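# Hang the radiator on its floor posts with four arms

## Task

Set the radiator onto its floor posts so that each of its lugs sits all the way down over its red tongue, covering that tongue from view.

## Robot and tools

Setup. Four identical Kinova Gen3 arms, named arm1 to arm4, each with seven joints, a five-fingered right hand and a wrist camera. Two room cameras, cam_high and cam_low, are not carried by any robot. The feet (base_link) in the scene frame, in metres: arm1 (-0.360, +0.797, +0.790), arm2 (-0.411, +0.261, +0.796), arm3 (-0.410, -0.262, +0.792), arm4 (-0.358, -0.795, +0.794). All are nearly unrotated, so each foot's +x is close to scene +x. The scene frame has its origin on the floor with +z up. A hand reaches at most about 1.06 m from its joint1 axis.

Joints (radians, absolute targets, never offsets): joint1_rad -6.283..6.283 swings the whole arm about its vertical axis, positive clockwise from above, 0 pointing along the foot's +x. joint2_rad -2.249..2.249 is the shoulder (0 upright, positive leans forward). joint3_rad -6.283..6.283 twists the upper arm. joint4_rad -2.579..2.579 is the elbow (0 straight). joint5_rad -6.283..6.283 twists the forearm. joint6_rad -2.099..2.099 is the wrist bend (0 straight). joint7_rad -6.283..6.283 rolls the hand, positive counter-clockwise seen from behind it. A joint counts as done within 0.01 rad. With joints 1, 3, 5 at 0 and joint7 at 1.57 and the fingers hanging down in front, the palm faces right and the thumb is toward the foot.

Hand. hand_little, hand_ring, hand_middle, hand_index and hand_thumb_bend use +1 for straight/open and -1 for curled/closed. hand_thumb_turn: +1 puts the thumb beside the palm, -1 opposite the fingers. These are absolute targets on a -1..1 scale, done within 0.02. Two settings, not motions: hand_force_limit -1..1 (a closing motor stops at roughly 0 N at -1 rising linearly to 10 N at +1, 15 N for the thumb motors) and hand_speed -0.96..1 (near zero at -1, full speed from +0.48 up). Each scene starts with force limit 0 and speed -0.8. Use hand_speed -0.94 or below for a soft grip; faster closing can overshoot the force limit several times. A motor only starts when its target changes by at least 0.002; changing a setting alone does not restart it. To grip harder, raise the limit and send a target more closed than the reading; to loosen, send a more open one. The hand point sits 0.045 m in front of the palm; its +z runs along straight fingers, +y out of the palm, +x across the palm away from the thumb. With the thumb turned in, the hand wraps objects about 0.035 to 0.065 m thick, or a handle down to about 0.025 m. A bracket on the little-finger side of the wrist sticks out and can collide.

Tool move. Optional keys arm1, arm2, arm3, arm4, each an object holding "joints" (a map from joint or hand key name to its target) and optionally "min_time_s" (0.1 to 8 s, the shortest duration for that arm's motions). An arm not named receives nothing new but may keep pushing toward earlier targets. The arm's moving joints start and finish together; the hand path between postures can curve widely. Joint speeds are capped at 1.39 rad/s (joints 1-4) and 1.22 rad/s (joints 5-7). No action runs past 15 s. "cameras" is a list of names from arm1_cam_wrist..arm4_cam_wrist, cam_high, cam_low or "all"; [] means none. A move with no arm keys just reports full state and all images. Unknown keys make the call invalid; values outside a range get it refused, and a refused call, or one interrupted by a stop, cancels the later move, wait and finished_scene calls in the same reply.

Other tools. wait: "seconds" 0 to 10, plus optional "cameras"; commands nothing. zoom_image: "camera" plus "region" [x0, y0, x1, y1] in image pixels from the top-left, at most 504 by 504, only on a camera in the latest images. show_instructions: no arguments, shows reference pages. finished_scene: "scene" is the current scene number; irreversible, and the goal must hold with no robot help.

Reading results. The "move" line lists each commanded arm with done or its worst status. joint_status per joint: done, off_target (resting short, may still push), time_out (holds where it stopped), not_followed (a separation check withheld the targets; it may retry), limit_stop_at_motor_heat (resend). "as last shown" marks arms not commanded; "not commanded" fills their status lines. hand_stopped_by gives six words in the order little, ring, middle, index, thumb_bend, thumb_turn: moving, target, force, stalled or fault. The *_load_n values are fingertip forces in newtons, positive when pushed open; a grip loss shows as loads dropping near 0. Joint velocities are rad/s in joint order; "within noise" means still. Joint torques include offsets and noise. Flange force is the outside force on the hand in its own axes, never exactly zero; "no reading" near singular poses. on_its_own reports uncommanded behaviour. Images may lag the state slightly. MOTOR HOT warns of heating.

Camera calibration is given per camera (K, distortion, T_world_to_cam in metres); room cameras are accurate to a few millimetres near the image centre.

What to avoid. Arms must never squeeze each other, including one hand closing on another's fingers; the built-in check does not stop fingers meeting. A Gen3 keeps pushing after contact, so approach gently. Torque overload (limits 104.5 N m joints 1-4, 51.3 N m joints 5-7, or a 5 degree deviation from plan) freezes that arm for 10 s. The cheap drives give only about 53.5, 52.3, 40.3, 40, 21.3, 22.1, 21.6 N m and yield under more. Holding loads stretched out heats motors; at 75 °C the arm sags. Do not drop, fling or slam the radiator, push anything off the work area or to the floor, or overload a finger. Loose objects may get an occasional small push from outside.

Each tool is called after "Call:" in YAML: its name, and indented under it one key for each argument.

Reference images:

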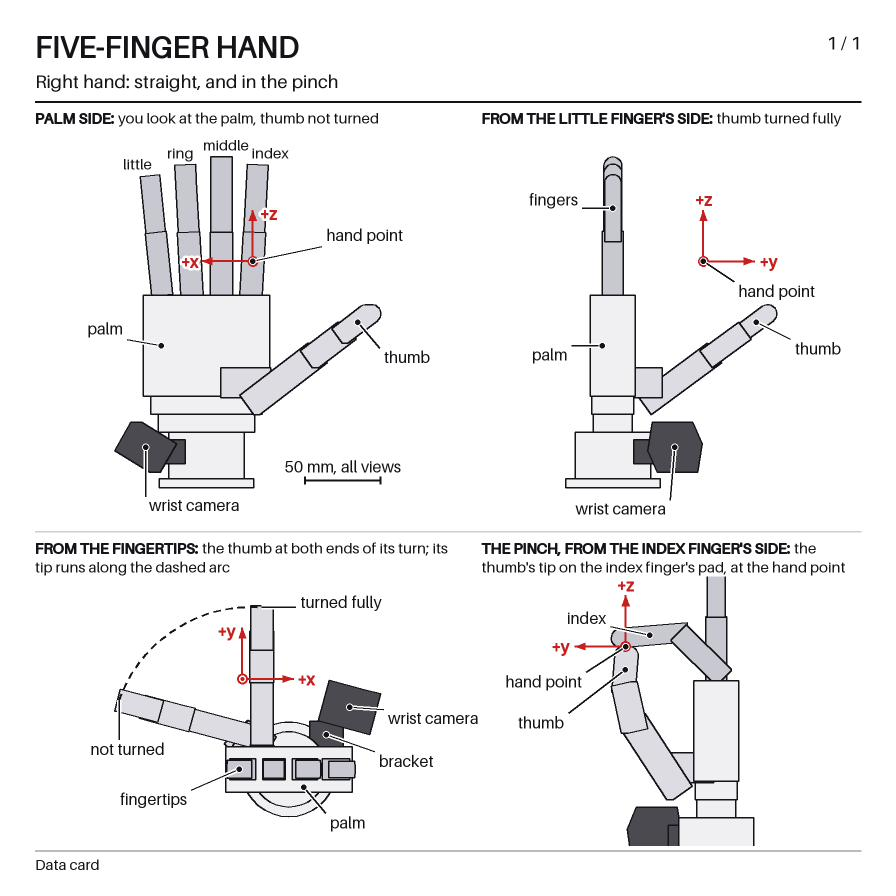

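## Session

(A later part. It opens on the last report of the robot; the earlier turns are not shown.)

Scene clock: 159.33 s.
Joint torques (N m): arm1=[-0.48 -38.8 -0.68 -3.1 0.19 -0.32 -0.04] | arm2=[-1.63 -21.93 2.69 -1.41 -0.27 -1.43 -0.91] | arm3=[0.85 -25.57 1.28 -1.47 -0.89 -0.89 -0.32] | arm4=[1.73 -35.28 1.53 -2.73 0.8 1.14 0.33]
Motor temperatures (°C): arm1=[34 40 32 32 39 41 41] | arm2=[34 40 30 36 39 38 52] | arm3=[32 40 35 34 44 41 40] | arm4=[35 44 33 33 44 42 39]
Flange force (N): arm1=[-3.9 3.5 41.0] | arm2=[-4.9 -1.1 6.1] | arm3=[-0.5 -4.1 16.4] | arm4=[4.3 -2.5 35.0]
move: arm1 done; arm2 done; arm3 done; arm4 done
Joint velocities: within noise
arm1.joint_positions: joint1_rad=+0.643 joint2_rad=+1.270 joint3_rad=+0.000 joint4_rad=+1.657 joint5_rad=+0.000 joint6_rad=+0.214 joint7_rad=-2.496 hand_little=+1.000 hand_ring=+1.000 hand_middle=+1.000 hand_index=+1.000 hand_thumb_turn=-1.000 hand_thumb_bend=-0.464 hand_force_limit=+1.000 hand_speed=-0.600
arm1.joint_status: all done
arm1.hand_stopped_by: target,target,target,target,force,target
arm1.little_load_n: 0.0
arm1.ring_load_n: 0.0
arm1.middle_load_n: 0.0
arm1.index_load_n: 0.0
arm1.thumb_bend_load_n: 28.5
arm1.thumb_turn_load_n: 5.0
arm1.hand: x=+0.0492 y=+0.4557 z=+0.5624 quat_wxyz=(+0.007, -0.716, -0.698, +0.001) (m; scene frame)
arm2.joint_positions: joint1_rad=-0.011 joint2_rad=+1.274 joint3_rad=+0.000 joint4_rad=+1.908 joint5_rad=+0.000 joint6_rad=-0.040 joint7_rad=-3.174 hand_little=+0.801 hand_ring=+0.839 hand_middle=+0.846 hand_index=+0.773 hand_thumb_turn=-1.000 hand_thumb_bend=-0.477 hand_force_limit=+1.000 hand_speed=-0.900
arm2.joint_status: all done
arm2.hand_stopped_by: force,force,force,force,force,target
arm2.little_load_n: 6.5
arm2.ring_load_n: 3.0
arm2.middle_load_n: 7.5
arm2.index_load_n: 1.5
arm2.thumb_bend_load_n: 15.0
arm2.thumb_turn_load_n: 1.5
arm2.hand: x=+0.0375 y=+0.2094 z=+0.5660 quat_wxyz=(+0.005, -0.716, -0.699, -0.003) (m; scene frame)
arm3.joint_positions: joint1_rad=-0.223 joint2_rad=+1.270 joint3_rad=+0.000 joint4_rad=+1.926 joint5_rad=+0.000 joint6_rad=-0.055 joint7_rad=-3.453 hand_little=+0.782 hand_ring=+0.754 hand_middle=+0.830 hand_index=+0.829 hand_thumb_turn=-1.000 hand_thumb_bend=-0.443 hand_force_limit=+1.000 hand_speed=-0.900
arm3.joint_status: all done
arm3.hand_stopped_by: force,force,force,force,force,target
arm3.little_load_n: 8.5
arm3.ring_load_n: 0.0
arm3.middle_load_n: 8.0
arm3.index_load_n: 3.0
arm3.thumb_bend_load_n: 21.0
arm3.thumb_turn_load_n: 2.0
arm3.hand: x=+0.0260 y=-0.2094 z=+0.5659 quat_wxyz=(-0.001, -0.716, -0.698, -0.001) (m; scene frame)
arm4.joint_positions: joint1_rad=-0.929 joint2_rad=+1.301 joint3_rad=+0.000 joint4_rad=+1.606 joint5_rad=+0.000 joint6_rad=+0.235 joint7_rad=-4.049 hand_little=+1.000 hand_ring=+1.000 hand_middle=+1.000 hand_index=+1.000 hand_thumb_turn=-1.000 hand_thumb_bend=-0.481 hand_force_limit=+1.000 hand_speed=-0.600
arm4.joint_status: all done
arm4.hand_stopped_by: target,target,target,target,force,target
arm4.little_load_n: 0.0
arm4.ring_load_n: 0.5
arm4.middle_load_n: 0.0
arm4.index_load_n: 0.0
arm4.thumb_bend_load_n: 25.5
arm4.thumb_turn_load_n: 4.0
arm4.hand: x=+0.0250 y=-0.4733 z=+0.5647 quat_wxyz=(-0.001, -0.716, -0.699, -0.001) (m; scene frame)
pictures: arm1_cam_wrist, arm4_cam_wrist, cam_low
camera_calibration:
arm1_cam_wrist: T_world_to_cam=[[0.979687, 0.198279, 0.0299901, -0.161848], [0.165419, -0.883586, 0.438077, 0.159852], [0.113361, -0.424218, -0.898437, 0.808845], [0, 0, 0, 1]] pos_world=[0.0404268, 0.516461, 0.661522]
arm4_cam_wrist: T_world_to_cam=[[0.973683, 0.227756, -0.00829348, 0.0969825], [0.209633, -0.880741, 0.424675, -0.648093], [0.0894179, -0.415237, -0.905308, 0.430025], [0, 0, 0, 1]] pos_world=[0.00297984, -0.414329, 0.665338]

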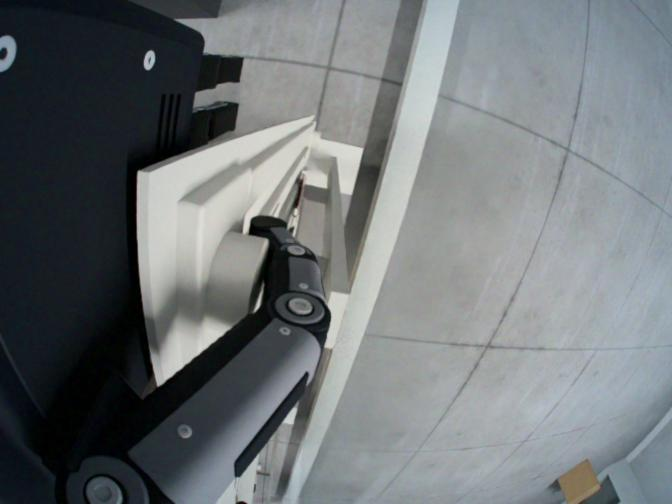

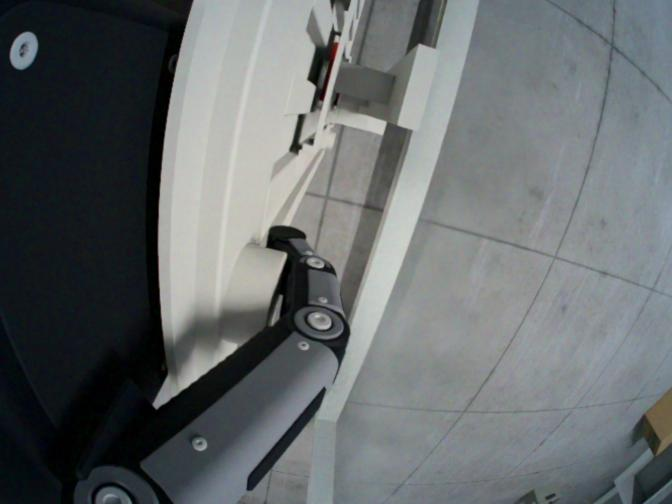

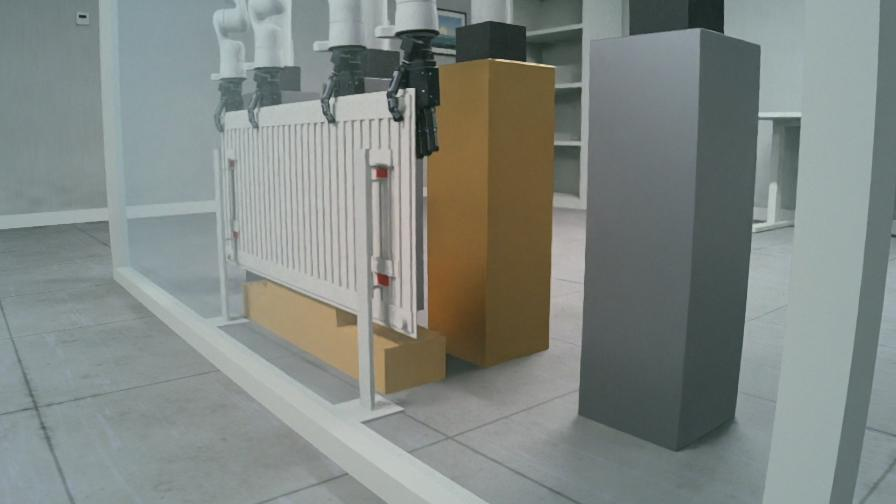

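Call:
move:
  arm1: {"joints":{"joint2_rad":1.29845,"joint4_rad":1.63987,"joint6_rad":0.20327},"min_time_s":2.5}
  arm2: {"joints":{"joint2_rad":1.30392,"joint4_rad":1.88891,"joint6_rad":-0.05123},"min_time_s":2.5}
  arm3: {"joints":{"joint2_rad":1.3006,"joint4_rad":1.90687,"joint6_rad":-0.06588},"min_time_s":2.5}
  arm4: {"joints":{"joint2_rad":1.32851,"joint4_rad":1.58775,"joint6_rad":0.22533},"min_time_s":2.5}
  cameras: ["cam_low","arm1_cam_wrist","arm4_cam_wrist"]

Call:
zoom_image:
  camera: "arm4_cam_wrist"
  region: [312, 20, 352, 120]

Call:
zoom_image:
  camera: "arm1_cam_wrist"
  region: [290, 160, 320, 225]

Call:
zoom_image:
  camera: "cam_low"
  region: [355, 135, 405, 205]

Call:
zoom_image:
  camera: "cam_low"
  region: [210, 135, 260, 205]

Scene clock: 162.80 s.
Joint torques (N m): arm1=[-0.42 -37.35 -0.62 -2.49 0.1 -0.17 -0.12] | arm2=[-2.86 -20.95 0.49 0.88 -0.17 -0.2 -0.85] | arm3=[0.86 -24.35 1.16 -0.11 -0.9 -0.19 -0.37] | arm4=[3.88 -35 4.01 -2.35 0.89 1.24 0.18]
Motor temperatures (°C): arm1=[34 40 32 32 39 41 41] | arm2=[34 40 30 36 39 38 52] | arm3=[32 40 35 34 44 41 40] | arm4=[35 44 33 33 44 42 39]
Flange force (N): arm1=[-4.1 3.7 38.4] | arm2=[-8.0 1.9 8.0] | arm3=[-0.1 -2.5 15.7] | arm4=[7.1 -5.6 34.6]
move: arm1 done; arm2 done; arm3 done; arm4 done
Joint velocities: within noise
arm1.joint_positions: joint1_rad=+0.643 joint2_rad=+1.298 joint3_rad=+0.000 joint4_rad=+1.640 joint5_rad=+0.000 joint6_rad=+0.203 joint7_rad=-2.496 hand_little=+1.000 hand_ring=+1.000 hand_middle=+1.000 hand_index=+1.000 hand_thumb_turn=-1.000 hand_thumb_bend=-0.464 hand_force_limit=+1.000 hand_speed=-0.600
arm1.joint_status: all done
arm1.hand_stopped_by: target,target,target,target,force,target
arm1.little_load_n: 0.0
arm1.ring_load_n: -0.5
arm1.middle_load_n: 0.0
arm1.index_load_n: 0.0
arm1.thumb_bend_load_n: 29.0
arm1.thumb_turn_load_n: 5.0
arm1.hand: x=+0.0491 y=+0.4558 z=+0.5504 quat_wxyz=(+0.007, -0.716, -0.698, +0.001) (m; scene frame)
arm2.joint_positions: joint1_rad=-0.011 joint2_rad=+1.304 joint3_rad=+0.000 joint4_rad=+1.889 joint5_rad=+0.000 joint6_rad=-0.051 joint7_rad=-3.174 hand_little=+0.801 hand_ring=+0.839 hand_middle=+0.846 hand_index=+0.773 hand_thumb_turn=-1.000 hand_thumb_bend=-0.477 hand_force_limit=+1.000 hand_speed=-0.900
arm2.joint_status: all done
arm2.hand_stopped_by: force,force,force,force,force,target
arm2.little_load_n: 5.5
arm2.ring_load_n: 2.0
arm2.middle_load_n: 6.5
arm2.index_load_n: 1.0
arm2.thumb_bend_load_n: 14.5
arm2.thumb_turn_load_n: 1.5
arm2.hand: x=+0.0375 y=+0.2095 z=+0.5540 quat_wxyz=(+0.005, -0.716, -0.699, -0.003) (m; scene frame)
arm3.joint_positions: joint1_rad=-0.223 joint2_rad=+1.301 joint3_rad=+0.000 joint4_rad=+1.907 joint5_rad=+0.000 joint6_rad=-0.066 joint7_rad=-3.453 hand_little=+0.782 hand_ring=+0.754 hand_middle=+0.830 hand_index=+0.829 hand_thumb_turn=-1.000 hand_thumb_bend=-0.443 hand_force_limit=+1.000 hand_speed=-0.900
arm3.joint_status: all done
arm3.hand_stopped_by: force,force,force,force,force,target
arm3.little_load_n: 8.0
arm3.ring_load_n: 0.0
arm3.middle_load_n: 7.0
arm3.index_load_n: 1.5
arm3.thumb_bend_load_n: 20.5
arm3.thumb_turn_load_n: 2.0
arm3.hand: x=+0.0261 y=-0.2094 z=+0.5539 quat_wxyz=(-0.001, -0.716, -0.698, -0.001) (m; scene frame)
arm4.joint_positions: joint1_rad=-0.929 joint2_rad=+1.329 joint3_rad=+0.000 joint4_rad=+1.588 joint5_rad=+0.000 joint6_rad=+0.225 joint7_rad=-4.049 hand_little=+1.000 hand_ring=+1.000 hand_middle=+1.000 hand_index=+1.000 hand_thumb_turn=-1.000 hand_thumb_bend=-0.481 hand_force_limit=+1.000 hand_speed=-0.600
arm4.joint_status: all done
arm4.hand_stopped_by: target,target,target,target,force,target
arm4.little_load_n: 0.0
arm4.ring_load_n: -0.5
arm4.middle_load_n: 0.0
arm4.index_load_n: 0.0
arm4.thumb_bend_load_n: 26.0
arm4.thumb_turn_load_n: 4.0
arm4.hand: x=+0.0251 y=-0.4732 z=+0.5527 quat_wxyz=(-0.001, -0.716, -0.699, -0.001) (m; scene frame)
pictures: arm1_cam_wrist, arm4_cam_wrist, cam_low
camera_calibration:
arm1_cam_wrist: T_world_to_cam=[[0.979687, 0.198279, 0.0299901, -0.16139], [0.165419, -0.883586, 0.438077, 0.165126], [0.113361, -0.424218, -0.898437, 0.798075], [0, 0, 0, 1]] pos_world=[0.0403268, 0.516461, 0.649522]
arm4_cam_wrist: T_world_to_cam=[[0.973674, 0.227796, -0.00820479, 0.0967444], [0.20963, -0.880733, 0.424694, -0.643027], [0.0895173, -0.415233, -0.9053, 0.419148], [0, 0, 0, 1]] pos_world=[0.00307959, -0.414329, 0.653338]

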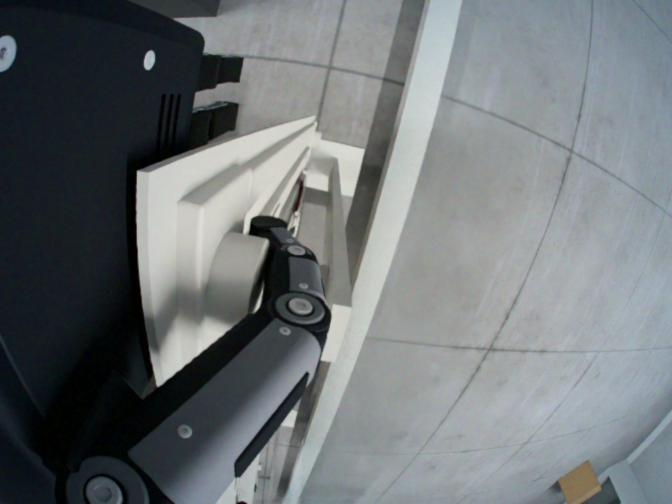

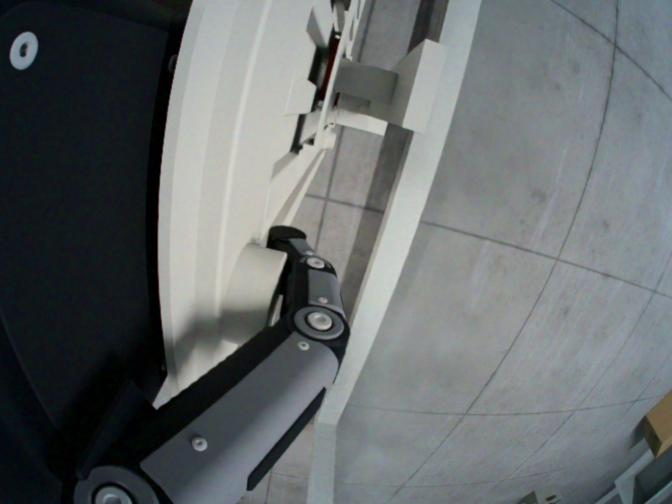

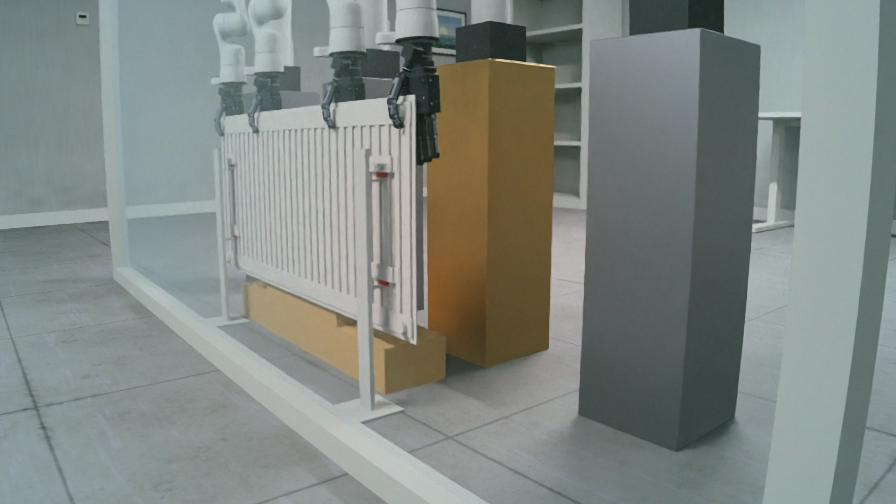

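Scaled by 5.040 from the camera's 672x504 image, which has a finer 960x720 frame.

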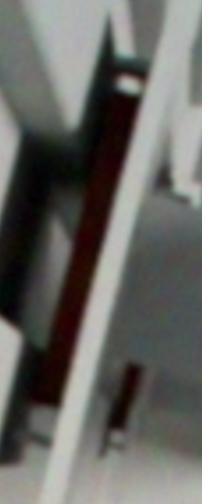

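Scaled by 7.754 from the camera's 672x504 image, which has a finer 960x720 frame.

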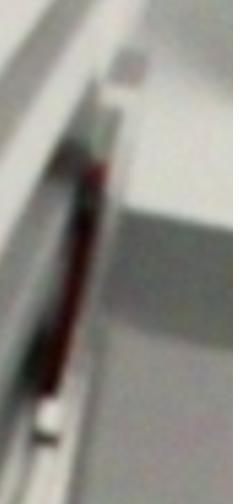

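Scaled by 7.200 from the camera's 896x504 image, which has a finer 1280x720 frame.

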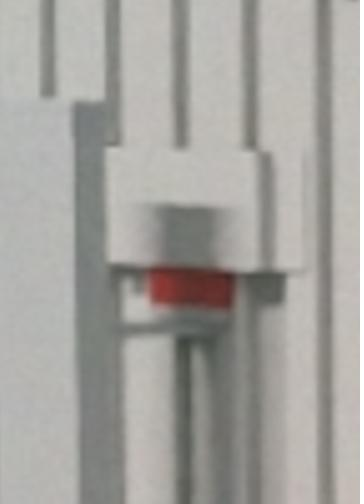

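Scaled by 7.200 from the camera's 896x504 image, which has a finer 1280x720 frame.

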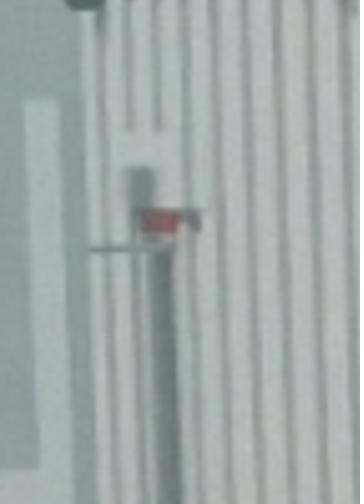

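Call:
move:
  arm1: {"joints":{"joint2_rad":1.32619,"joint4_rad":1.62182,"joint6_rad":0.19358},"min_time_s":2.5}
  arm2: {"joints":{"joint2_rad":1.3338,"joint4_rad":1.86925,"joint6_rad":-0.06146},"min_time_s":2.5}
  arm3: {"joints":{"joint2_rad":1.33068,"joint4_rad":1.88718,"joint6_rad":-0.07627},"min_time_s":2.5}
  arm4: {"joints":{"joint2_rad":1.35635,"joint4_rad":1.56876,"joint6_rad":0.21648},"min_time_s":2.5}
  cameras: ["cam_low","arm4_cam_wrist"]

Call:
zoom_image:
  camera: "cam_low"
  region: [355, 145, 405, 215]

Call:
zoom_image:
  camera: "cam_low"
  region: [210, 135, 260, 205]

Call:
zoom_image:
  camera: "arm4_cam_wrist"
  region: [312, 20, 352, 120]

Scene clock: 166.47 s.
Joint torques (N m): arm1=[-0.21 -15.26 -0.77 -1.81 0.25 -0.68 -0.06] | arm2=[-2.01 -10.83 1.34 0.87 -0.28 0.13 -0.92] | arm3=[0.9 -18.63 1.23 -0.07 -0.73 0.26 -0.16] | arm4=[2.54 -15.43 0.87 -1.83 0.54 0.09 0.28]
Motor temperatures (°C): arm1=[34 40 32 32 39 41 41] | arm2=[34 40 30 36 39 38 52] | arm3=[32 40 35 34 44 41 40] | arm4=[35 44 33 33 44 42 39]
Flange force (N): arm1=[0.8 -1.2 -12.9] | arm2=[-5.9 2.0 -17.1] | arm3=[0.3 -3.3 1.4] | arm4=[1.6 -6.9 -11.0]
move: arm1 done; arm2 done; arm3 done; arm4 done
Joint velocities: within noise
arm1.joint_positions: joint1_rad=+0.643 joint2_rad=+1.326 joint3_rad=+0.000 joint4_rad=+1.622 joint5_rad=+0.000 joint6_rad=+0.194 joint7_rad=-2.496 hand_little=+1.000 hand_ring=+1.000 hand_middle=+1.000 hand_index=+1.000 hand_thumb_turn=-1.000 hand_thumb_bend=-0.466 hand_force_limit=+1.000 hand_speed=-0.600
arm1.joint_status: all done
arm1.hand_stopped_by: target,target,target,target,force,target
arm1.little_load_n: 0.5
arm1.ring_load_n: 0.0
arm1.middle_load_n: 0.0
arm1.index_load_n: 0.0
arm1.thumb_bend_load_n: 10.0
arm1.thumb_turn_load_n: 2.0
arm1.hand: x=+0.0490 y=+0.4559 z=+0.5386 quat_wxyz=(+0.007, -0.716, -0.698, +0.001) (m; scene frame)
arm2.joint_positions: joint1_rad=-0.011 joint2_rad=+1.334 joint3_rad=+0.000 joint4_rad=+1.869 joint5_rad=+0.000 joint6_rad=-0.061 joint7_rad=-3.174 hand_little=+0.801 hand_ring=+0.839 hand_middle=+0.846 hand_index=+0.773 hand_thumb_turn=-1.000 hand_thumb_bend=-0.477 hand_force_limit=+1.000 hand_speed=-0.900
arm2.joint_status: all done
arm2.hand_stopped_by: force,force,force,force,force,target
arm2.little_load_n: 4.5
arm2.ring_load_n: 2.0
arm2.middle_load_n: 7.0
arm2.index_load_n: 2.0
arm2.thumb_bend_load_n: 15.5
arm2.thumb_turn_load_n: 2.0
arm2.hand: x=+0.0374 y=+0.2097 z=+0.5420 quat_wxyz=(+0.005, -0.716, -0.699, -0.003) (m; scene frame)
arm3.joint_positions: joint1_rad=-0.223 joint2_rad=+1.331 joint3_rad=+0.000 joint4_rad=+1.887 joint5_rad=+0.000 joint6_rad=-0.076 joint7_rad=-3.453 hand_little=+0.782 hand_ring=+0.754 hand_middle=+0.830 hand_index=+0.828 hand_thumb_turn=-1.000 hand_thumb_bend=-0.446 hand_force_limit=+1.000 hand_speed=-0.900
arm3.joint_status: all done
arm3.hand_stopped_by: force,force,force,force,force,target
arm3.little_load_n: 1.5
arm3.ring_load_n: 0.0
arm3.middle_load_n: 2.5
arm3.index_load_n: 0.0
arm3.thumb_bend_load_n: 6.0
arm3.thumb_turn_load_n: 0.5
arm3.hand: x=+0.0261 y=-0.2094 z=+0.5419 quat_wxyz=(-0.001, -0.716, -0.698, -0.001) (m; scene frame)
arm4.joint_positions: joint1_rad=-0.929 joint2_rad=+1.356 joint3_rad=+0.000 joint4_rad=+1.569 joint5_rad=+0.000 joint6_rad=+0.216 joint7_rad=-4.049 hand_little=+1.000 hand_ring=+1.000 hand_middle=+1.000 hand_index=+1.000 hand_thumb_turn=-1.000 hand_thumb_bend=-0.482 hand_force_limit=+1.000 hand_speed=-0.600
arm4.joint_status: all done
arm4.hand_stopped_by: target,target,target,target,force,target
arm4.little_load_n: 0.0
arm4.ring_load_n: 0.0
arm4.middle_load_n: 0.0
arm4.index_load_n: 0.0
arm4.thumb_bend_load_n: 13.0
arm4.thumb_turn_load_n: 1.5
arm4.hand: x=+0.0251 y=-0.4733 z=+0.5406 quat_wxyz=(-0.001, -0.716, -0.699, -0.001) (m; scene frame)
pictures: arm4_cam_wrist, cam_low
camera_calibration:
arm4_cam_wrist: T_world_to_cam=[[0.973678, 0.227775, -0.00830226, 0.0966995], [0.209654, -0.880737, 0.424674, -0.63792], [0.0894182, -0.415237, -0.905308, 0.408289], [0, 0, 0, 1]] pos_world=[0.00307989, -0.414329, 0.641338]

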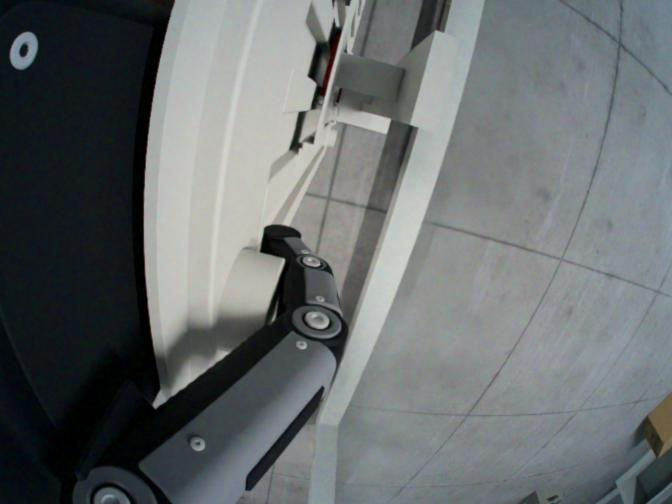

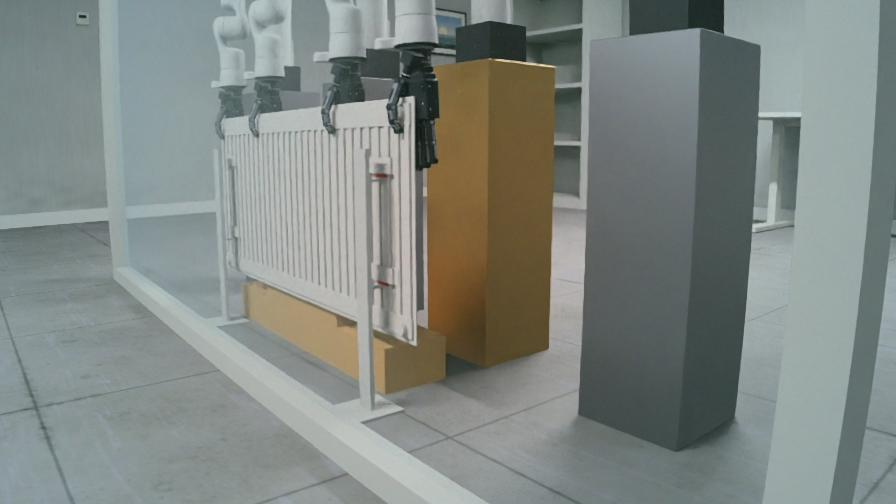

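Scaled by 7.200 from the camera's 896x504 image, which has a finer 1280x720 frame.

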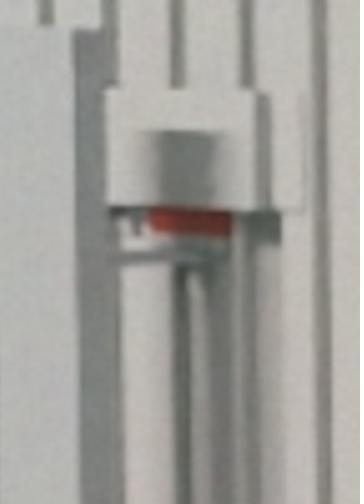

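Scaled by 7.200 from the camera's 896x504 image, which has a finer 1280x720 frame.

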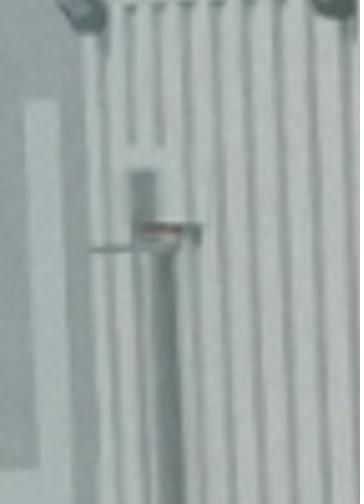

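Scaled by 5.040 from the camera's 672x504 image, which has a finer 960x720 frame.

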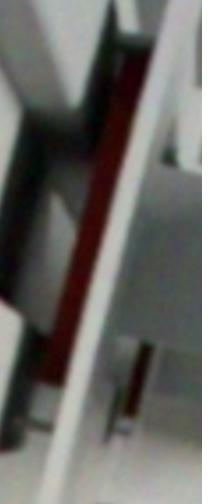

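Call:
zoom_image:
  camera: "cam_low"
  region: [218, 145, 248, 185]

Call:
zoom_image:
  camera: "cam_low"
  region: [360, 150, 400, 190]

Call:
zoom_image:
  camera: "cam_low"
  region: [365, 255, 415, 305]

Call:
zoom_image:
  camera: "cam_low"
  region: [220, 215, 250, 255]

Scaled by 12.600 from the camera's 896x504 image, which has a finer 1280x720 frame.

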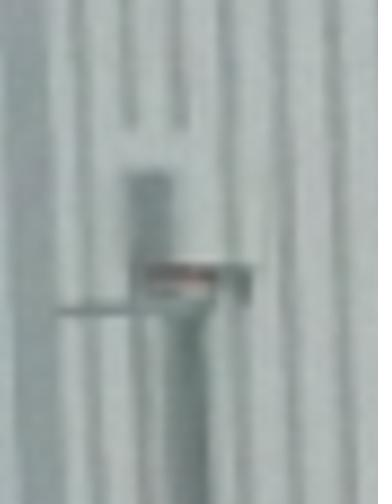

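Scaled by 12.600 from the camera's 896x504 image, which has a finer 1280x720 frame.

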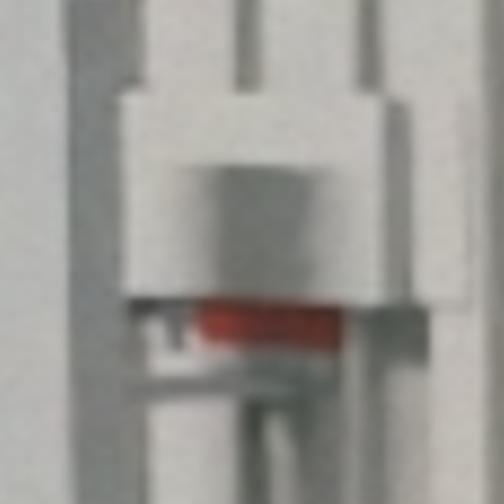

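Scaled by 10.080 from the camera's 896x504 image, which has a finer 1280x720 frame.

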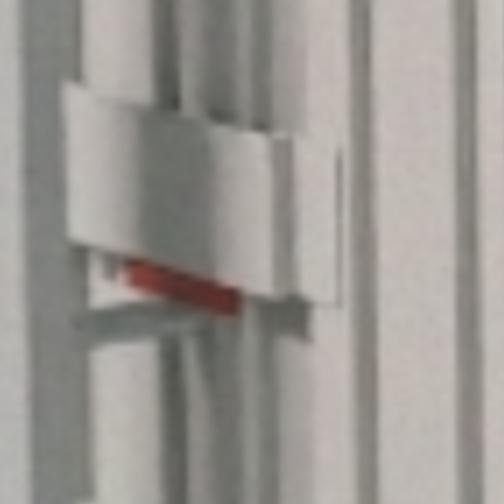

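Scaled by 12.600 from the camera's 896x504 image, which has a finer 1280x720 frame.

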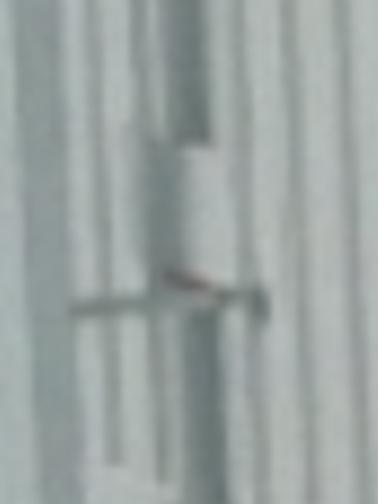

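Call:
move:
  cameras: ["arm1_cam_wrist","arm4_cam_wrist"]

Call:
zoom_image:
  camera: "arm1_cam_wrist"
  region: [285, 165, 315, 235]

Call:
zoom_image:
  camera: "arm4_cam_wrist"
  region: [315, 70, 345, 120]

Call:
zoom_image:
  camera: "arm4_cam_wrist"
  region: [325, 15, 360, 65]

Scene clock: 170.97 s.
Joint torques (N m): arm1=[-0.21 -15.24 -0.74 -1.78 0.26 -0.67 -0.09] | arm2=[-2.01 -10.73 1.33 0.91 -0.3 0.13 -0.91] | arm3=[0.94 -18.54 1.27 -0.12 -0.72 0.23 -0.17] | arm4=[2.54 -15.36 0.83 -1.88 0.52 0.08 0.27]
Motor temperatures (°C): arm1=[34 39 32 32 39 41 41] | arm2=[34 40 30 36 39 38 52] | arm3=[32 40 35 34 44 41 40] | arm4=[35 43 33 33 44 42 39]
Flange force (N): arm1=[0.7 -1.2 -12.8] | arm2=[-5.9 2.1 -17.3] | arm3=[0.4 -3.3 1.1] | arm4=[1.4 -7.0 -11.3]
Joint velocities: within noise
arm1.joint_positions: joint1_rad=+0.643 joint2_rad=+1.326 joint3_rad=+0.000 joint4_rad=+1.622 joint5_rad=+0.000 joint6_rad=+0.194 joint7_rad=-2.496 hand_little=+1.000 hand_ring=+1.000 hand_middle=+1.000 hand_index=+1.000 hand_thumb_turn=-1.000 hand_thumb_bend=-0.466 hand_force_limit=+1.000 hand_speed=-0.600
arm1.joint_status: all done
arm1.hand_stopped_by: target,target,target,target,force,target
arm1.little_load_n: 0.0
arm1.ring_load_n: 0.0
arm1.middle_load_n: 0.0
arm1.index_load_n: 0.0
arm1.thumb_bend_load_n: 10.0
arm1.thumb_turn_load_n: 2.0
arm1.hand: x=+0.0490 y=+0.4559 z=+0.5386 quat_wxyz=(+0.007, -0.716, -0.698, +0.001) (m; scene frame)
arm2.joint_positions: joint1_rad=-0.011 joint2_rad=+1.334 joint3_rad=+0.000 joint4_rad=+1.869 joint5_rad=+0.000 joint6_rad=-0.061 joint7_rad=-3.174 hand_little=+0.801 hand_ring=+0.839 hand_middle=+0.846 hand_index=+0.773 hand_thumb_turn=-1.000 hand_thumb_bend=-0.477 hand_force_limit=+1.000 hand_speed=-0.900
arm2.joint_status: all done
arm2.hand_stopped_by: force,force,force,force,force,target
arm2.little_load_n: 5.0
arm2.ring_load_n: 2.0
arm2.middle_load_n: 7.0
arm2.index_load_n: 2.0
arm2.thumb_bend_load_n: 15.5
arm2.thumb_turn_load_n: 2.0
arm2.hand: x=+0.0374 y=+0.2097 z=+0.5420 quat_wxyz=(+0.005, -0.716, -0.699, -0.003) (m; scene frame)
arm3.joint_positions: joint1_rad=-0.223 joint2_rad=+1.331 joint3_rad=+0.000 joint4_rad=+1.887 joint5_rad=+0.000 joint6_rad=-0.076 joint7_rad=-3.453 hand_little=+0.782 hand_ring=+0.754 hand_middle=+0.830 hand_index=+0.828 hand_thumb_turn=-1.000 hand_thumb_bend=-0.446 hand_force_limit=+1.000 hand_speed=-0.900
arm3.joint_status: all done
arm3.hand_stopped_by: force,force,force,force,force,target
arm3.little_load_n: 1.5
arm3.ring_load_n: 0.0
arm3.middle_load_n: 2.5
arm3.index_load_n: 0.0
arm3.thumb_bend_load_n: 5.5
arm3.thumb_turn_load_n: 0.5
arm3.hand: x=+0.0261 y=-0.2094 z=+0.5419 quat_wxyz=(-0.001, -0.716, -0.698, -0.001) (m; scene frame)
arm4.joint_positions: joint1_rad=-0.929 joint2_rad=+1.356 joint3_rad=+0.000 joint4_rad=+1.569 joint5_rad=+0.000 joint6_rad=+0.216 joint7_rad=-4.049 hand_little=+1.000 hand_ring=+1.000 hand_middle=+1.000 hand_index=+1.000 hand_thumb_turn=-1.000 hand_thumb_bend=-0.482 hand_force_limit=+1.000 hand_speed=-0.600
arm4.joint_status: all done
arm4.hand_stopped_by: target,target,target,target,force,target
arm4.little_load_n: 0.0
arm4.ring_load_n: 0.0
arm4.middle_load_n: 0.0
arm4.index_load_n: 0.0
arm4.thumb_bend_load_n: 13.0
arm4.thumb_turn_load_n: 1.5
arm4.hand: x=+0.0251 y=-0.4732 z=+0.5407 quat_wxyz=(-0.001, -0.716, -0.699, -0.001) (m; scene frame)
pictures: arm1_cam_wrist, arm4_cam_wrist
camera_calibration:
arm1_cam_wrist: T_world_to_cam=[[0.979672, 0.198338, 0.0300699, -0.160938], [0.165436, -0.883575, 0.438093, 0.170444], [0.113459, -0.424213, -0.898427, 0.787436], [0, 0, 0, 1]] pos_world=[0.0401267, 0.516561, 0.637622]
arm4_cam_wrist: T_world_to_cam=[[0.973674, 0.227796, -0.00820479, 0.0966459], [0.20963, -0.880733, 0.424694, -0.637931], [0.0895173, -0.415233, -0.9053, 0.408284], [0, 0, 0, 1]] pos_world=[0.00307959, -0.414329, 0.641338]

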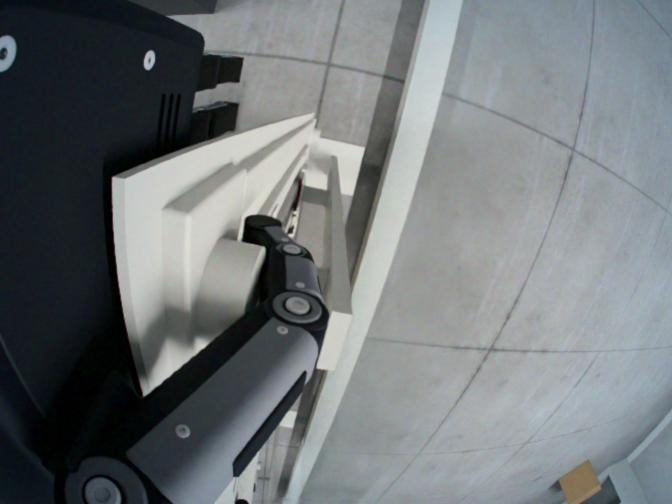

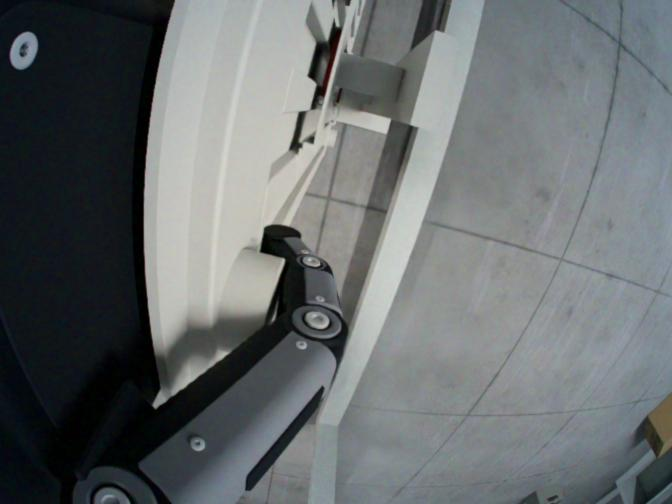

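Scaled by 7.200 from the camera's 672x504 image, which has a finer 960x720 frame.

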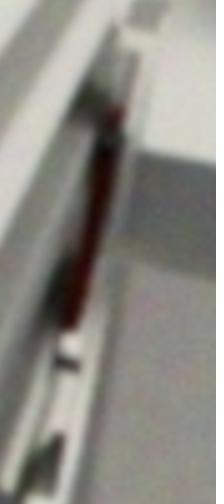

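Scaled by 10.080 from the camera's 672x504 image, which has a finer 960x720 frame.

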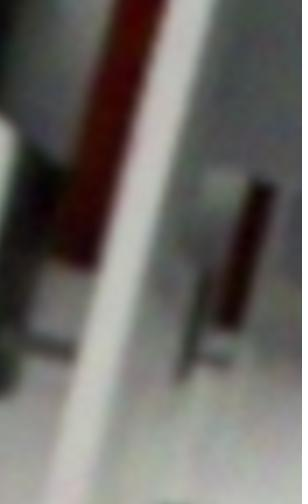

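Scaled by 10.080 from the camera's 672x504 image, which has a finer 960x720 frame.

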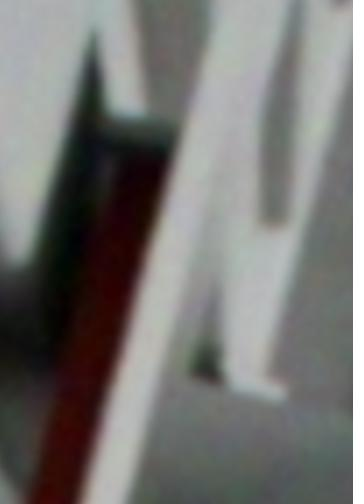

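Call:
move:
  arm1: {"joints":{"joint1_rad":0.6394,"joint2_rad":1.31376,"joint4_rad":1.63733,"joint6_rad":0.1905,"joint7_rad":-2.49869},"min_time_s":1.5}
  arm2: {"joints":{"joint1_rad":-0.01787,"joint2_rad":1.3214,"joint4_rad":1.87911,"joint6_rad":-0.05892,"joint7_rad":-3.17996},"min_time_s":1.5}
  arm3: {"joints":{"joint1_rad":-0.22947,"joint2_rad":1.31803,"joint4_rad":1.89383,"joint6_rad":-0.07027,"joint7_rad":-3.45956},"min_time_s":1.5}
  arm4: {"joints":{"joint1_rad":-0.93168,"joint2_rad":1.34584,"joint4_rad":1.56896,"joint6_rad":0.22679,"joint7_rad":-4.05177},"min_time_s":1.5}
  cameras: ["cam_low"]

Call:
move:
  arm1: {"joints":{"joint2_rad":1.32532,"joint4_rad":1.62981,"joint6_rad":0.18646},"min_time_s":1.5}
  arm2: {"joints":{"joint2_rad":1.33385,"joint4_rad":1.87092,"joint6_rad":-0.06318},"min_time_s":1.5}
  arm3: {"joints":{"joint2_rad":1.33056,"joint4_rad":1.88563,"joint6_rad":-0.0746},"min_time_s":1.5}
  arm4: {"joints":{"joint2_rad":1.35744,"joint4_rad":1.56105,"joint6_rad":0.2231},"min_time_s":1.5}
  cameras: ["cam_low","arm4_cam_wrist","arm1_cam_wrist"]

Call:
zoom_image:
  camera: "cam_low"
  region: [360, 150, 400, 190]

Call:
zoom_image:
  camera: "cam_low"
  region: [218, 145, 248, 185]

Call:
zoom_image:
  camera: "arm4_cam_wrist"
  region: [312, 15, 357, 120]

Call:
zoom_image:
  camera: "arm1_cam_wrist"
  region: [285, 165, 315, 235]

Scene clock: 177.27 s.
Joint torques (N m): arm1=[0.38 -35.38 0.33 -0.86 0.18 0.29 -0.15] | arm2=[-1.73 -24.63 2.71 -1.47 -0.28 -1.61 -0.93] | arm3=[1.12 -25.93 1.84 -1.47 -0.92 -0.99 -0.36] | arm4=[2.54 -35.89 2.7 -3.82 0.88 0.54 0.35]
Motor temperatures (°C): arm1=[34 39 32 32 39 41 41] | arm2=[34 40 30 36 39 38 52] | arm3=[32 40 35 34 44 41 40] | arm4=[35 43 33 33 44 42 39]
Flange force (N): arm1=[-4.5 6.7 36.6] | arm2=[-5.0 -1.7 11.9] | arm3=[0.0 -4.7 16.4] | arm4=[3.5 -5.4 33.5]
move: arm1 done; arm2 done; arm3 done; arm4 done
Joint velocities: within noise
arm1.joint_positions: joint1_rad=+0.639 joint2_rad=+1.314 joint3_rad=+0.000 joint4_rad=+1.637 joint5_rad=+0.000 joint6_rad=+0.191 joint7_rad=-2.499 hand_little=+1.000 hand_ring=+1.000 hand_middle=+1.000 hand_index=+1.000 hand_thumb_turn=-1.000 hand_thumb_bend=-0.465 hand_force_limit=+1.000 hand_speed=-0.600
arm1.joint_status: all done
arm1.hand_stopped_by: target,target,target,target,force,target
arm1.little_load_n: 0.0
arm1.ring_load_n: 0.0
arm1.middle_load_n: 0.0
arm1.index_load_n: 0.0
arm1.thumb_bend_load_n: 23.0
arm1.thumb_turn_load_n: 4.5
arm1.hand: x=+0.0483 y=+0.4584 z=+0.5435 quat_wxyz=(+0.007, -0.716, -0.698, +0.001) (m; scene frame)
arm2.joint_positions: joint1_rad=-0.018 joint2_rad=+1.321 joint3_rad=+0.000 joint4_rad=+1.879 joint5_rad=+0.000 joint6_rad=-0.059 joint7_rad=-3.180 hand_little=+0.801 hand_ring=+0.839 hand_middle=+0.846 hand_index=+0.773 hand_thumb_turn=-1.000 hand_thumb_bend=-0.477 hand_force_limit=+1.000 hand_speed=-0.900
arm2.joint_status: all done
arm2.hand_stopped_by: force,force,force,force,force,target
arm2.little_load_n: 7.0
arm2.ring_load_n: 3.5
arm2.middle_load_n: 8.0
arm2.index_load_n: 2.5
arm2.thumb_bend_load_n: 15.0
arm2.thumb_turn_load_n: 1.5
arm2.hand: x=+0.0371 y=+0.2121 z=+0.5470 quat_wxyz=(+0.005, -0.716, -0.699, -0.003) (m; scene frame)
arm3.joint_positions: joint1_rad=-0.229 joint2_rad=+1.318 joint3_rad=+0.000 joint4_rad=+1.894 joint5_rad=+0.000 joint6_rad=-0.070 joint7_rad=-3.460 hand_little=+0.782 hand_ring=+0.754 hand_middle=+0.830 hand_index=+0.828 hand_thumb_turn=-1.000 hand_thumb_bend=-0.445 hand_force_limit=+1.000 hand_speed=-0.900
arm3.joint_status: all done
arm3.hand_stopped_by: force,force,force,force,force,target
arm3.little_load_n: 9.0
arm3.ring_load_n: 0.0
arm3.middle_load_n: 8.5
arm3.index_load_n: 2.5
arm3.thumb_bend_load_n: 21.0
arm3.thumb_turn_load_n: 2.0
arm3.hand: x=+0.0261 y=-0.2069 z=+0.5469 quat_wxyz=(-0.001, -0.716, -0.698, -0.001) (m; scene frame)
arm4.joint_positions: joint1_rad=-0.932 joint2_rad=+1.346 joint3_rad=+0.000 joint4_rad=+1.569 joint5_rad=+0.000 joint6_rad=+0.227 joint7_rad=-4.052 hand_little=+1.000 hand_ring=+1.000 hand_middle=+1.000 hand_index=+1.000 hand_thumb_turn=-1.000 hand_thumb_bend=-0.482 hand_force_limit=+1.000 hand_speed=-0.600
arm4.joint_status: all done
arm4.hand_stopped_by: target,target,target,target,force,target
arm4.little_load_n: 0.0
arm4.ring_load_n: 0.0
arm4.middle_load_n: 0.0
arm4.index_load_n: 0.0
arm4.thumb_bend_load_n: 18.0
arm4.thumb_turn_load_n: 2.5
arm4.hand: x=+0.0255 y=-0.4707 z=+0.5457 quat_wxyz=(-0.001, -0.716, -0.699, -0.001) (m; scene frame)
pictures: cam_low

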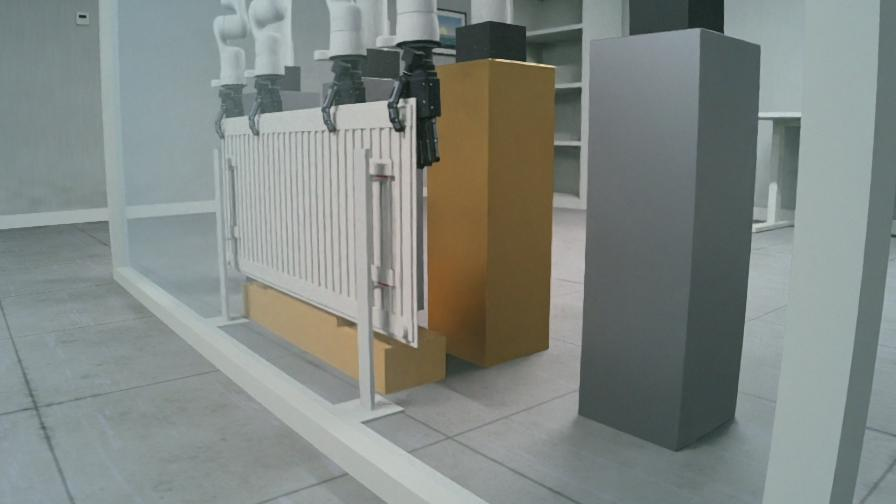

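Scene clock: 179.07 s.
Joint torques (N m): arm1=[-0.27 -34.69 -0.55 -1.33 0.08 0.11 -0.18] | arm2=[-2.62 -23.58 0.95 0.91 -0.24 -0.4 -0.89] | arm3=[1.57 -24.6 2.44 -0.09 -1.02 -0.23 -0.43] | arm4=[3.85 -35.07 3.7 -3.28 0.58 0.68 -0.08]
Motor temperatures (°C): arm1=[34 39 32 32 39 41 41] | arm2=[34 40 30 36 39 38 52] | arm3=[32 40 35 34 44 41 40] | arm4=[35 43 33 33 44 42 39]
Flange force (N): arm1=[-4.5 4.5 34.0] | arm2=[-7.4 1.9 14.2] | arm3=[1.4 -3.2 15.8] | arm4=[5.3 -6.3 32.5]
move: arm1 done; arm2 done; arm3 done; arm4 done
Joint velocities: within noise
arm1.joint_positions: joint1_rad=+0.639 joint2_rad=+1.325 joint3_rad=+0.000 joint4_rad=+1.630 joint5_rad=+0.000 joint6_rad=+0.186 joint7_rad=-2.499 hand_little=+1.000 hand_ring=+1.000 hand_middle=+1.000 hand_index=+1.000 hand_thumb_turn=-1.000 hand_thumb_bend=-0.465 hand_force_limit=+1.000 hand_speed=-0.600
arm1.joint_status: all done
arm1.hand_stopped_by: target,target,target,target,force,target
arm1.little_load_n: 0.0
arm1.ring_load_n: 0.0
arm1.middle_load_n: 0.0
arm1.index_load_n: 0.0
arm1.thumb_bend_load_n: 24.0
arm1.thumb_turn_load_n: 4.5
arm1.hand: x=+0.0482 y=+0.4584 z=+0.5385 quat_wxyz=(+0.007, -0.716, -0.698, +0.001) (m; scene frame)
arm2.joint_positions: joint1_rad=-0.018 joint2_rad=+1.334 joint3_rad=+0.000 joint4_rad=+1.871 joint5_rad=+0.000 joint6_rad=-0.063 joint7_rad=-3.180 hand_little=+0.801 hand_ring=+0.839 hand_middle=+0.846 hand_index=+0.773 hand_thumb_turn=-1.000 hand_thumb_bend=-0.477 hand_force_limit=+1.000 hand_speed=-0.900
arm2.joint_status: all done
arm2.hand_stopped_by: force,force,force,force,force,target
arm2.little_load_n: 6.5
arm2.ring_load_n: 2.5
arm2.middle_load_n: 6.5
arm2.index_load_n: 0.5
arm2.thumb_bend_load_n: 15.5
arm2.thumb_turn_load_n: 1.5
arm2.hand: x=+0.0370 y=+0.2122 z=+0.5420 quat_wxyz=(+0.005, -0.716, -0.699, -0.003) (m; scene frame)
arm3.joint_positions: joint1_rad=-0.229 joint2_rad=+1.331 joint3_rad=+0.000 joint4_rad=+1.886 joint5_rad=+0.000 joint6_rad=-0.075 joint7_rad=-3.460 hand_little=+0.782 hand_ring=+0.754 hand_middle=+0.830 hand_index=+0.828 hand_thumb_turn=-1.000 hand_thumb_bend=-0.445 hand_force_limit=+1.000 hand_speed=-0.900
arm3.joint_status: all done
arm3.hand_stopped_by: force,force,force,force,force,target
arm3.little_load_n: 8.5
arm3.ring_load_n: 0.0
arm3.middle_load_n: 8.0
arm3.index_load_n: 1.0
arm3.thumb_bend_load_n: 20.5
arm3.thumb_turn_load_n: 2.0
arm3.hand: x=+0.0260 y=-0.2069 z=+0.5419 quat_wxyz=(-0.001, -0.716, -0.698, -0.001) (m; scene frame)
arm4.joint_positions: joint1_rad=-0.932 joint2_rad=+1.357 joint3_rad=+0.000 joint4_rad=+1.561 joint5_rad=+0.000 joint6_rad=+0.223 joint7_rad=-4.052 hand_little=+1.000 hand_ring=+1.000 hand_middle=+1.000 hand_index=+1.000 hand_thumb_turn=-1.000 hand_thumb_bend=-0.482 hand_force_limit=+1.000 hand_speed=-0.600
arm4.joint_status: all done
arm4.hand_stopped_by: target,target,target,target,force,target
arm4.little_load_n: 0.0
arm4.ring_load_n: 0.0
arm4.middle_load_n: 0.0
arm4.index_load_n: 0.0
arm4.thumb_bend_load_n: 18.5
arm4.thumb_turn_load_n: 2.5
arm4.hand: x=+0.0255 y=-0.4707 z=+0.5407 quat_wxyz=(-0.001, -0.716, -0.699, -0.001) (m; scene frame)
pictures: arm1_cam_wrist, arm4_cam_wrist, cam_low
camera_calibration:
arm1_cam_wrist: T_world_to_cam=[[0.979656, 0.198425, 0.0300278, -0.160687], [0.165532, -0.883556, 0.438096, 0.172859], [0.11346, -0.424213, -0.898427, 0.788629], [0, 0, 0, 1]] pos_world=[0.0393265, 0.519161, 0.637622]
arm4_cam_wrist: T_world_to_cam=[[0.973673, 0.227804, -0.00818404, 0.0956769], [0.209637, -0.88077, 0.424614, -0.635777], [0.0895203, -0.41515, -0.905338, 0.409345], [0, 0, 0, 1]] pos_world=[0.00347959, -0.411829, 0.641338]

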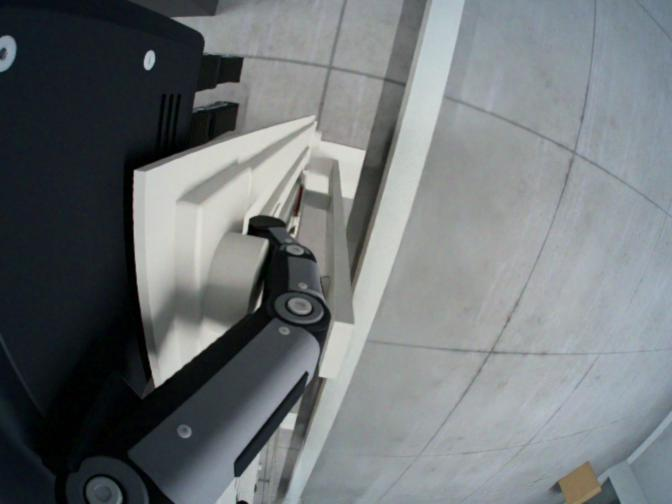

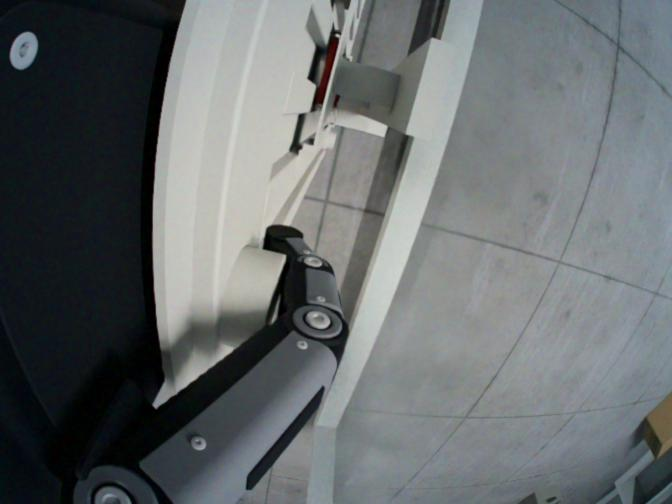

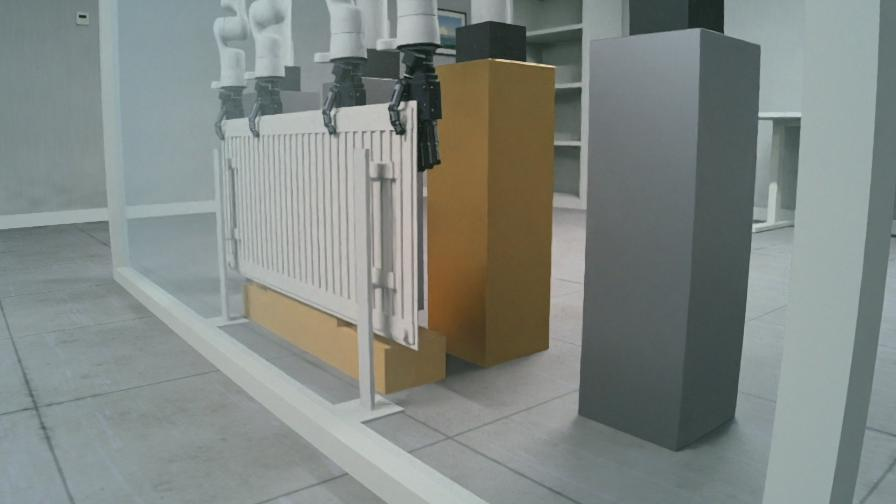

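Scaled by 12.600 from the camera's 896x504 image, which has a finer 1280x720 frame.

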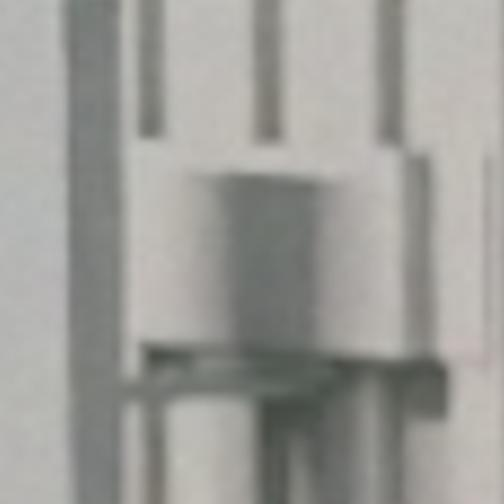

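Scaled by 12.600 from the camera's 896x504 image, which has a finer 1280x720 frame.

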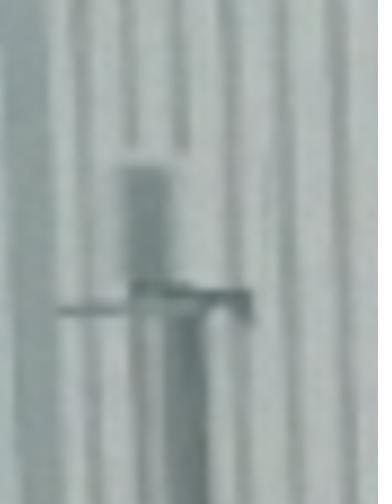

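Scaled by 4.800 from the camera's 672x504 image, which has a finer 960x720 frame.

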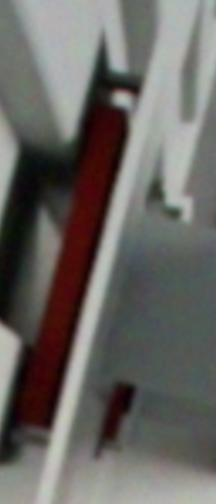

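Scaled by 7.200 from the camera's 672x504 image, which has a finer 960x720 frame.

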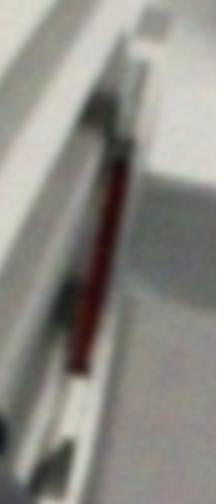

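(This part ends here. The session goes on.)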